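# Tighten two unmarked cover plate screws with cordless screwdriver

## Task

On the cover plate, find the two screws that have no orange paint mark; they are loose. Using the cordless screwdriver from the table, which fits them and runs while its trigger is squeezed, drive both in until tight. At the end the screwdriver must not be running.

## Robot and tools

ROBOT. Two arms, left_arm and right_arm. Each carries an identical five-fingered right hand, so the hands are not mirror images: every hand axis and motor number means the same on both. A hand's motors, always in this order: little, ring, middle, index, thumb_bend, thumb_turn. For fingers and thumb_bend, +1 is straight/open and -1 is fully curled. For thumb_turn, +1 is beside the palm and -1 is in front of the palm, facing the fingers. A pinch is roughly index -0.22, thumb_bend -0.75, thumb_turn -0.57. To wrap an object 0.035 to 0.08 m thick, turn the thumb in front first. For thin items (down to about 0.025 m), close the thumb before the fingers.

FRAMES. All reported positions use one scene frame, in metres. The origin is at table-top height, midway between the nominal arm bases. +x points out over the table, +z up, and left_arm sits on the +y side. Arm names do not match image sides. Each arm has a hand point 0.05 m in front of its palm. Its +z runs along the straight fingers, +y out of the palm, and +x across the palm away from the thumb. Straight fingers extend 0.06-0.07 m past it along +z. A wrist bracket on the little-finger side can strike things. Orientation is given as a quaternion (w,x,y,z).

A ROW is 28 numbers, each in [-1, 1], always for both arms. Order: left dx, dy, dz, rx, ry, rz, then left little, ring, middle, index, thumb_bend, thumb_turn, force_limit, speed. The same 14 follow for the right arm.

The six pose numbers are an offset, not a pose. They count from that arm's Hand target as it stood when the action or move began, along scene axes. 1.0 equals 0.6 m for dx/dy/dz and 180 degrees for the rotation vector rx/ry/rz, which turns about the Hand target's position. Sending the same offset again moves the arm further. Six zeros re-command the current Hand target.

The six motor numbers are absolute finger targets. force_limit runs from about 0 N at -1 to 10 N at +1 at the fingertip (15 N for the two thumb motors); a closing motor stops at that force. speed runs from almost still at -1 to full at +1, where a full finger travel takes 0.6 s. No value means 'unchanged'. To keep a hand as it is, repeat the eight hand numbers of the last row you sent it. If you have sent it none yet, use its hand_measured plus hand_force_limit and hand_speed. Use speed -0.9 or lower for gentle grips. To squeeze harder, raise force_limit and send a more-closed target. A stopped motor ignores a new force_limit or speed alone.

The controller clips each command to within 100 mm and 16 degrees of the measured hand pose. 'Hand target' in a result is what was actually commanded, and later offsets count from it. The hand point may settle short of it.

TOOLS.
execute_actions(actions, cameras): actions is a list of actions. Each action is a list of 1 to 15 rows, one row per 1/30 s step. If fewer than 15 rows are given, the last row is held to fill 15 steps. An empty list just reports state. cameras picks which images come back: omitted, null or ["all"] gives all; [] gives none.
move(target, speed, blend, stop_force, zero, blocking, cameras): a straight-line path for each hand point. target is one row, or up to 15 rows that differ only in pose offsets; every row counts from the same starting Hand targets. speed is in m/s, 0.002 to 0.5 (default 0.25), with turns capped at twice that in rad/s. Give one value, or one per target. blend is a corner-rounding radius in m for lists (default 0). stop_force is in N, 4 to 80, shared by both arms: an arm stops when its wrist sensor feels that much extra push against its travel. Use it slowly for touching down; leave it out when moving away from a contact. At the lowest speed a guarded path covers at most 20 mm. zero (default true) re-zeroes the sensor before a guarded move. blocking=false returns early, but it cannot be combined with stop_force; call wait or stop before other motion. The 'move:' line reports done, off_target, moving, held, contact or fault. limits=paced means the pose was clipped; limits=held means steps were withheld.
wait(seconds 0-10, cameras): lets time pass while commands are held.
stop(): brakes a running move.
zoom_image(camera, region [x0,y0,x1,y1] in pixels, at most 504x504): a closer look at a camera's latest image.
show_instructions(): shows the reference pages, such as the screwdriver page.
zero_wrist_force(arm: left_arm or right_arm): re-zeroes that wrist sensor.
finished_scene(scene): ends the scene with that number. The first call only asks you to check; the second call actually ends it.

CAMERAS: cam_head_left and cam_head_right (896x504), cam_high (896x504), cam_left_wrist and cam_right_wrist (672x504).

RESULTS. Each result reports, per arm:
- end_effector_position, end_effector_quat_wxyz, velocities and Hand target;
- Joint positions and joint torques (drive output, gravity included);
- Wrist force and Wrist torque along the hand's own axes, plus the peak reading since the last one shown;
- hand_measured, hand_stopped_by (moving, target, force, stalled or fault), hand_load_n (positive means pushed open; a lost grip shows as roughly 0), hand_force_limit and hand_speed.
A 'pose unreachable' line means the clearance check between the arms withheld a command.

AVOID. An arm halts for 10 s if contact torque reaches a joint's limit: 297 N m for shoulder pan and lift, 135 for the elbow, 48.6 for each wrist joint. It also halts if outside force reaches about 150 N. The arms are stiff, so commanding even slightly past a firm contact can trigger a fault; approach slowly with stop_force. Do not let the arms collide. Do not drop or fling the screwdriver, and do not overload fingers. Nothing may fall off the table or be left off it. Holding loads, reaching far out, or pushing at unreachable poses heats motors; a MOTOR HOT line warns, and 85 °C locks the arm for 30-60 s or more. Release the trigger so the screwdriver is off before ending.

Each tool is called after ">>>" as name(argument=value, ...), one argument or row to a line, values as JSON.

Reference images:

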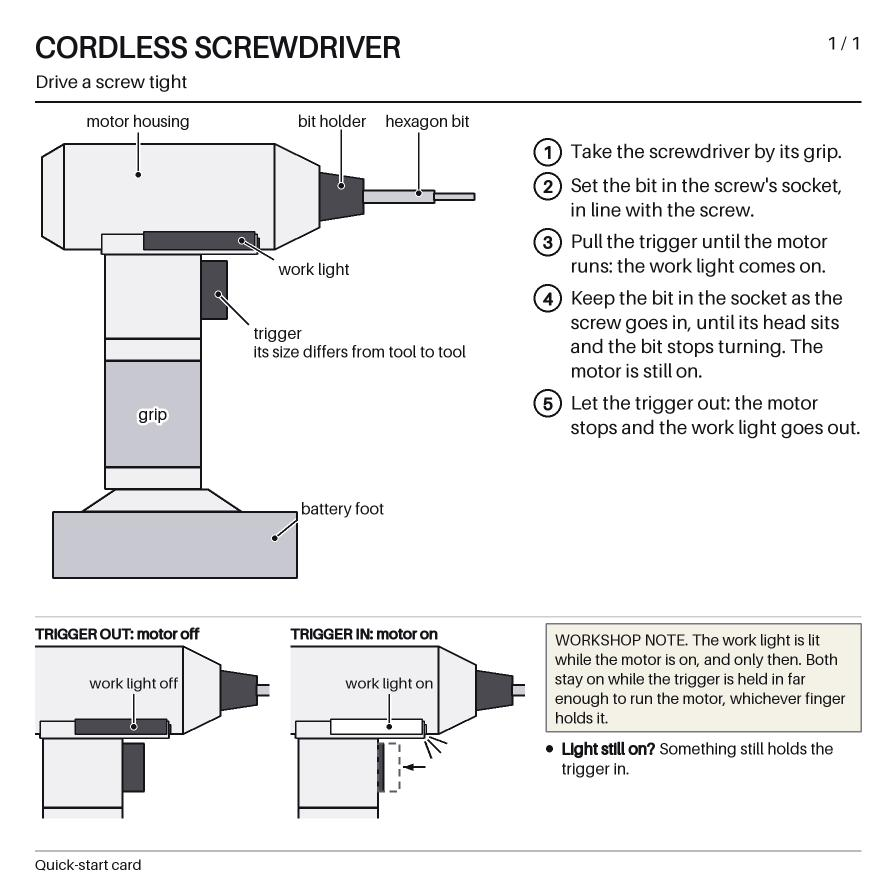

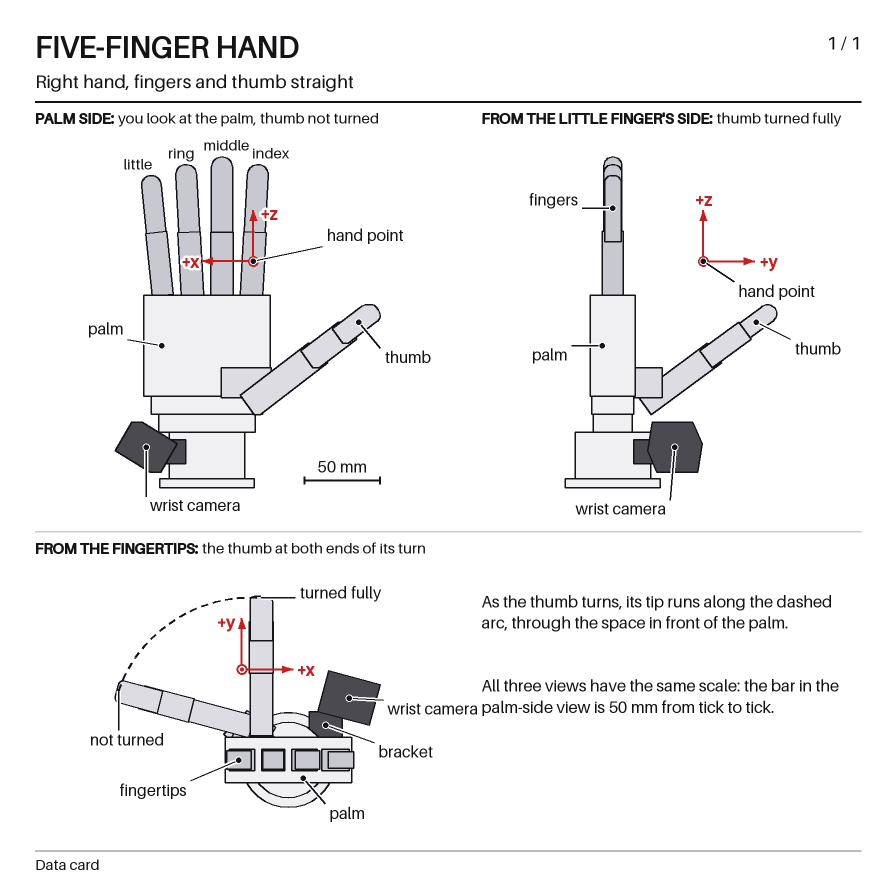

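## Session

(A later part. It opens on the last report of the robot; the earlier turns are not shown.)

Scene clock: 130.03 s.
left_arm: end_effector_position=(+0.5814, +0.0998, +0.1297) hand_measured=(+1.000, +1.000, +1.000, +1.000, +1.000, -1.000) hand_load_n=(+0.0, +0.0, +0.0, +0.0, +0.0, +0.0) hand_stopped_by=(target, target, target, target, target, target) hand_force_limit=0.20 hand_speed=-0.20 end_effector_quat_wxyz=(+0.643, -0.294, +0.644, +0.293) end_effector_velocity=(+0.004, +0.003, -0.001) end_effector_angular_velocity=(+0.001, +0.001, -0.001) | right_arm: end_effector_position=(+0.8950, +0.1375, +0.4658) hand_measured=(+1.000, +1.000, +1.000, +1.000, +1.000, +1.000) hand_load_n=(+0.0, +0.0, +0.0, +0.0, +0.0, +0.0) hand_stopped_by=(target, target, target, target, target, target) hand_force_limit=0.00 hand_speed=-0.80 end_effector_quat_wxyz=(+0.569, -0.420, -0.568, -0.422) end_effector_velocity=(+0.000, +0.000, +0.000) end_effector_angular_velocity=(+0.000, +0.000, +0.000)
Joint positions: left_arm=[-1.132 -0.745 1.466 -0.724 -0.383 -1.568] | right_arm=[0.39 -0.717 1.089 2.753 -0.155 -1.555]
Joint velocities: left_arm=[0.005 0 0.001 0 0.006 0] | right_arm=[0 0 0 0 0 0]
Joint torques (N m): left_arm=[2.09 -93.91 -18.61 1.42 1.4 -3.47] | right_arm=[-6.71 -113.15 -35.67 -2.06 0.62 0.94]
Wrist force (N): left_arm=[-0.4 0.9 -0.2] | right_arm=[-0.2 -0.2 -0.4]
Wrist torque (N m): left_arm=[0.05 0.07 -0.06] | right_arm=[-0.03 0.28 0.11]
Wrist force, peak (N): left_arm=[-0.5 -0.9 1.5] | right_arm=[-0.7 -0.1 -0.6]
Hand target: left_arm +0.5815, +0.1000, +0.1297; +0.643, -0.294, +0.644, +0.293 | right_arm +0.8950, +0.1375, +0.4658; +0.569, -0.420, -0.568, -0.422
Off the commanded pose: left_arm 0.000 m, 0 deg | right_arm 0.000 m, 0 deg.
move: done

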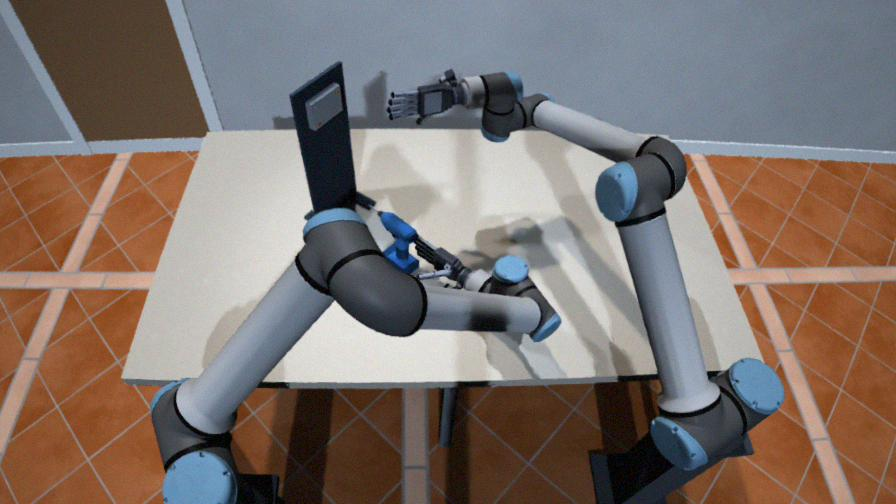

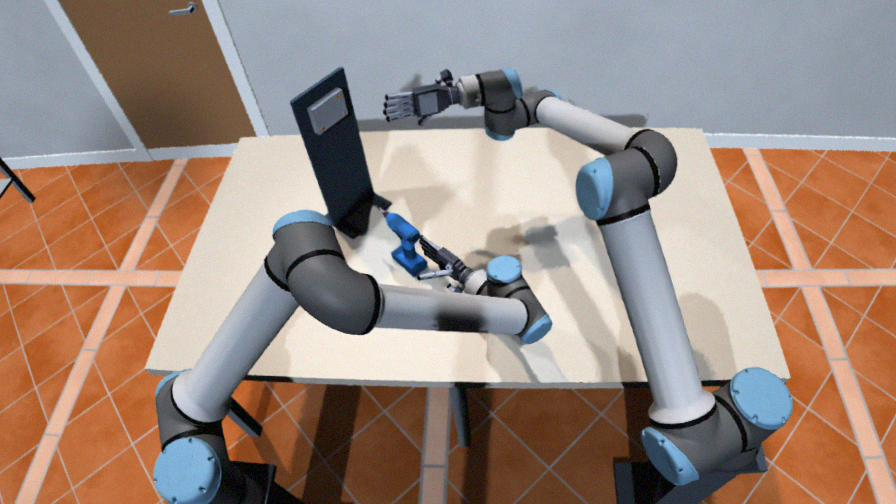

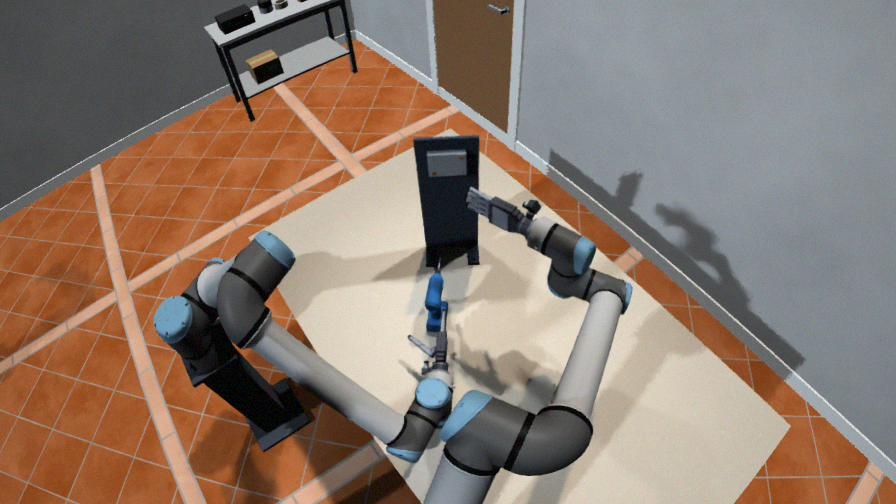

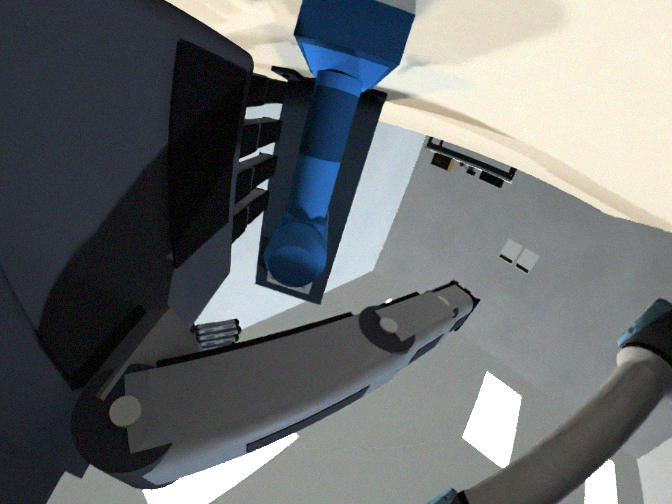

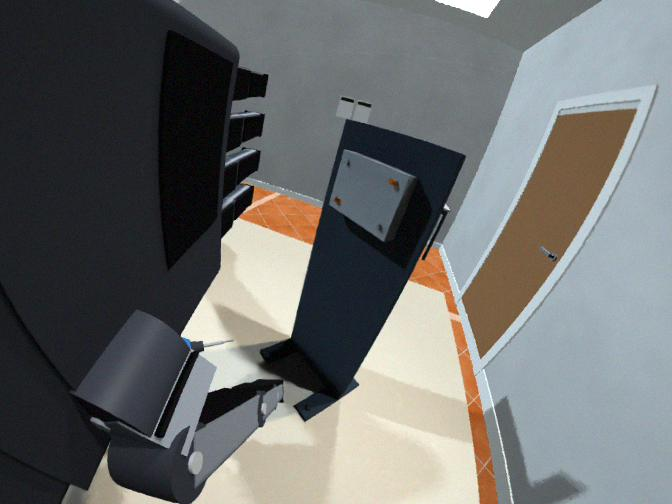

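>>> wait(
  seconds=0,
)

Scene clock: 130.20 s.
left_arm: end_effector_position=(+0.5815, +0.0999, +0.1296) hand_measured=(+1.000, +1.000, +1.000, +1.000, +1.000, -1.000) hand_load_n=(+0.0, +0.0, +0.0, +0.0, +0.0, +0.0) hand_stopped_by=(target, target, target, target, target, target) hand_force_limit=0.20 hand_speed=-0.20 end_effector_quat_wxyz=(+0.643, -0.294, +0.644, +0.293) end_effector_velocity=(+0.000, +0.000, +0.000) end_effector_angular_velocity=(+0.001, +0.001, +0.000) | right_arm: end_effector_position=(+0.8950, +0.1375, +0.4658) hand_measured=(+1.000, +1.000, +1.000, +1.000, +1.000, +1.000) hand_load_n=(+0.0, +0.0, +0.0, +0.0, +0.0, +0.0) hand_stopped_by=(target, target, target, target, target, target) hand_force_limit=0.00 hand_speed=-0.80 end_effector_quat_wxyz=(+0.569, -0.420, -0.568, -0.422) end_effector_velocity=(+0.000, +0.000, -0.002) end_effector_angular_velocity=(+0.000, +0.001, +0.000)
Joint positions: left_arm=[-1.132 -0.745 1.466 -0.724 -0.383 -1.568] | right_arm=[0.39 -0.717 1.089 2.753 -0.155 -1.555]
Joint velocities: left_arm=[0 0 0.001 0 0 0.001] | right_arm=[0 0.002 0 -0.001 0 0]
Joint torques (N m): left_arm=[6.29 -97.01 -20.46 -1.2 1.88 -3.07] | right_arm=[-6.36 -112.19 -35.09 -2.07 0.58 0.84]
Wrist force (N): left_arm=[-0.8 0.6 0.1] | right_arm=[-0.2 -0.1 -0.7]
Wrist torque (N m): left_arm=[-0.01 0.11 -0.09] | right_arm=[0.00 0.28 0.11]
Wrist force, peak (N): left_arm=[-0.8 0.6 0.1] | right_arm=[-0.5 0.0 -0.6]
Hand target: left_arm +0.5815, +0.1000, +0.1297; +0.643, -0.294, +0.644, +0.293 | right_arm +0.8950, +0.1375, +0.4658; +0.569, -0.420, -0.568, -0.422
Off the commanded pose: left_arm 0.000 m, 0 deg | right_arm 0.000 m, 0 deg.

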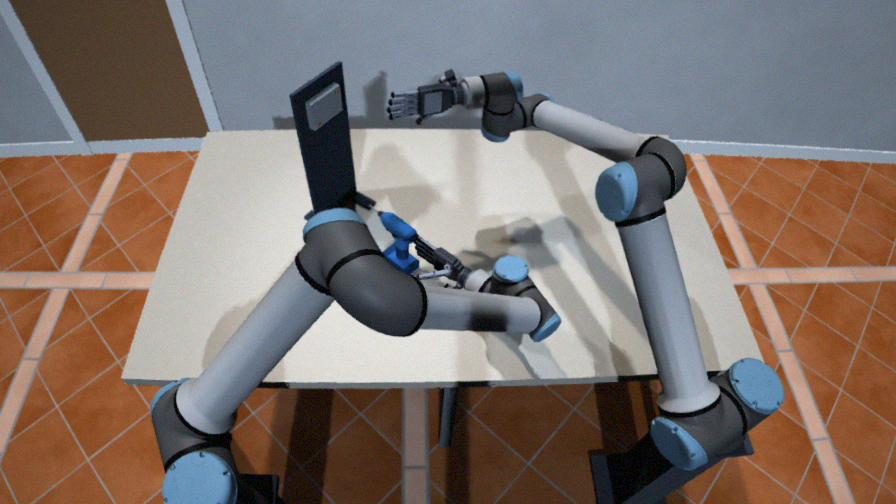

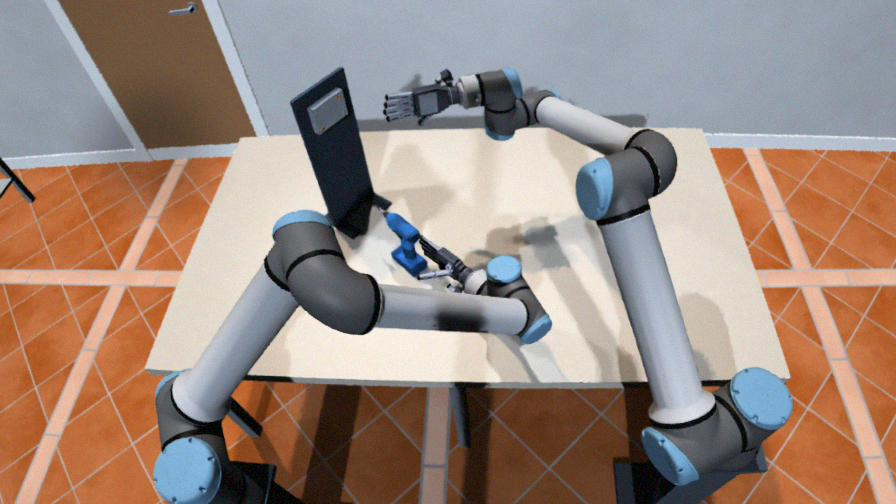

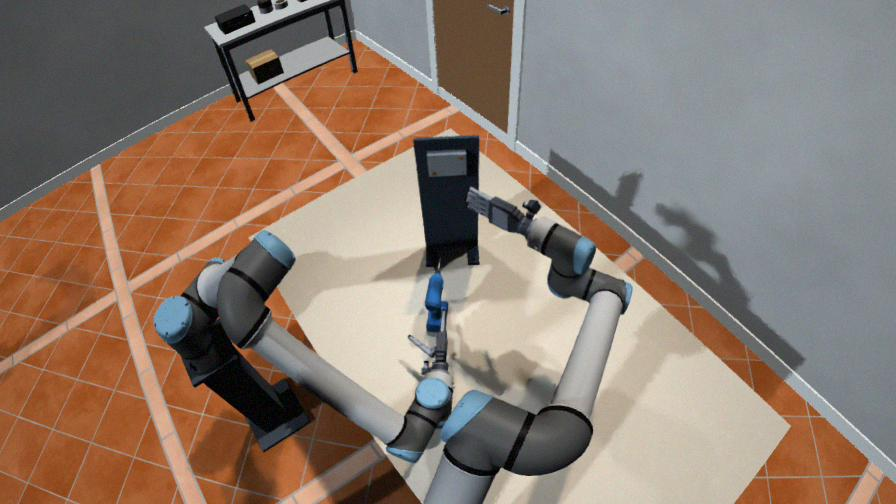

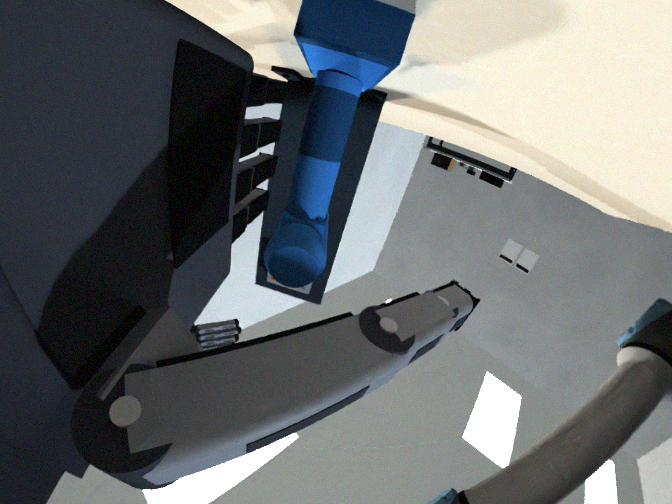

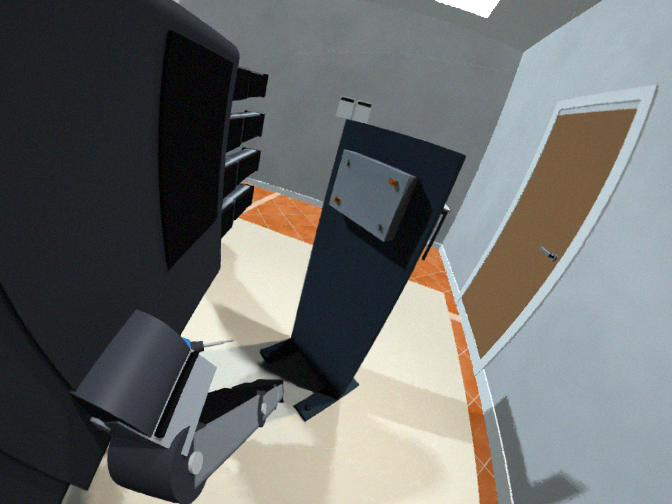

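>>> zoom_image(
  camera="cam_right_wrist",
  region=[330, 145, 425, 245],
)

>>> zoom_image(
  camera="cam_head_right",
  region=[350, 190, 470, 290],
)

Scaled by 5.040 from the camera's 672x504 image, which has a finer 960x720 frame.

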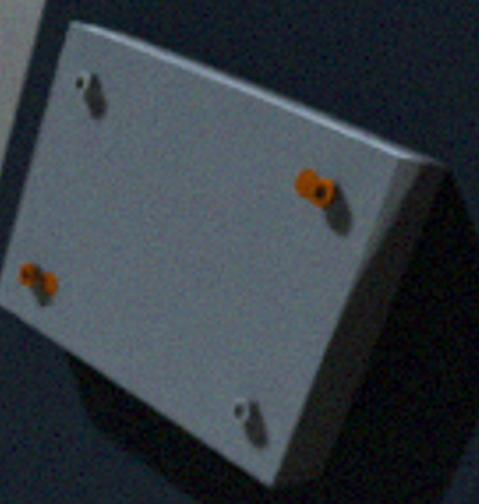

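Scaled by 4.200.

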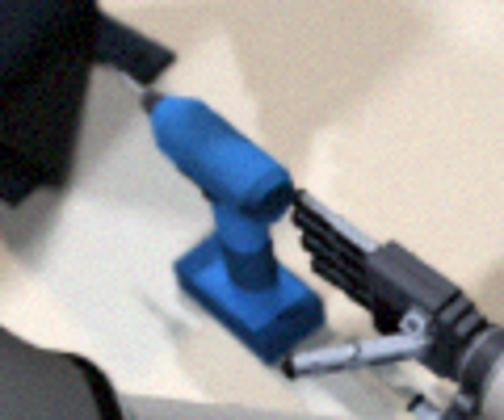

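>>> finished_scene(
  scene=2,
)

The scene is finished: the task was done.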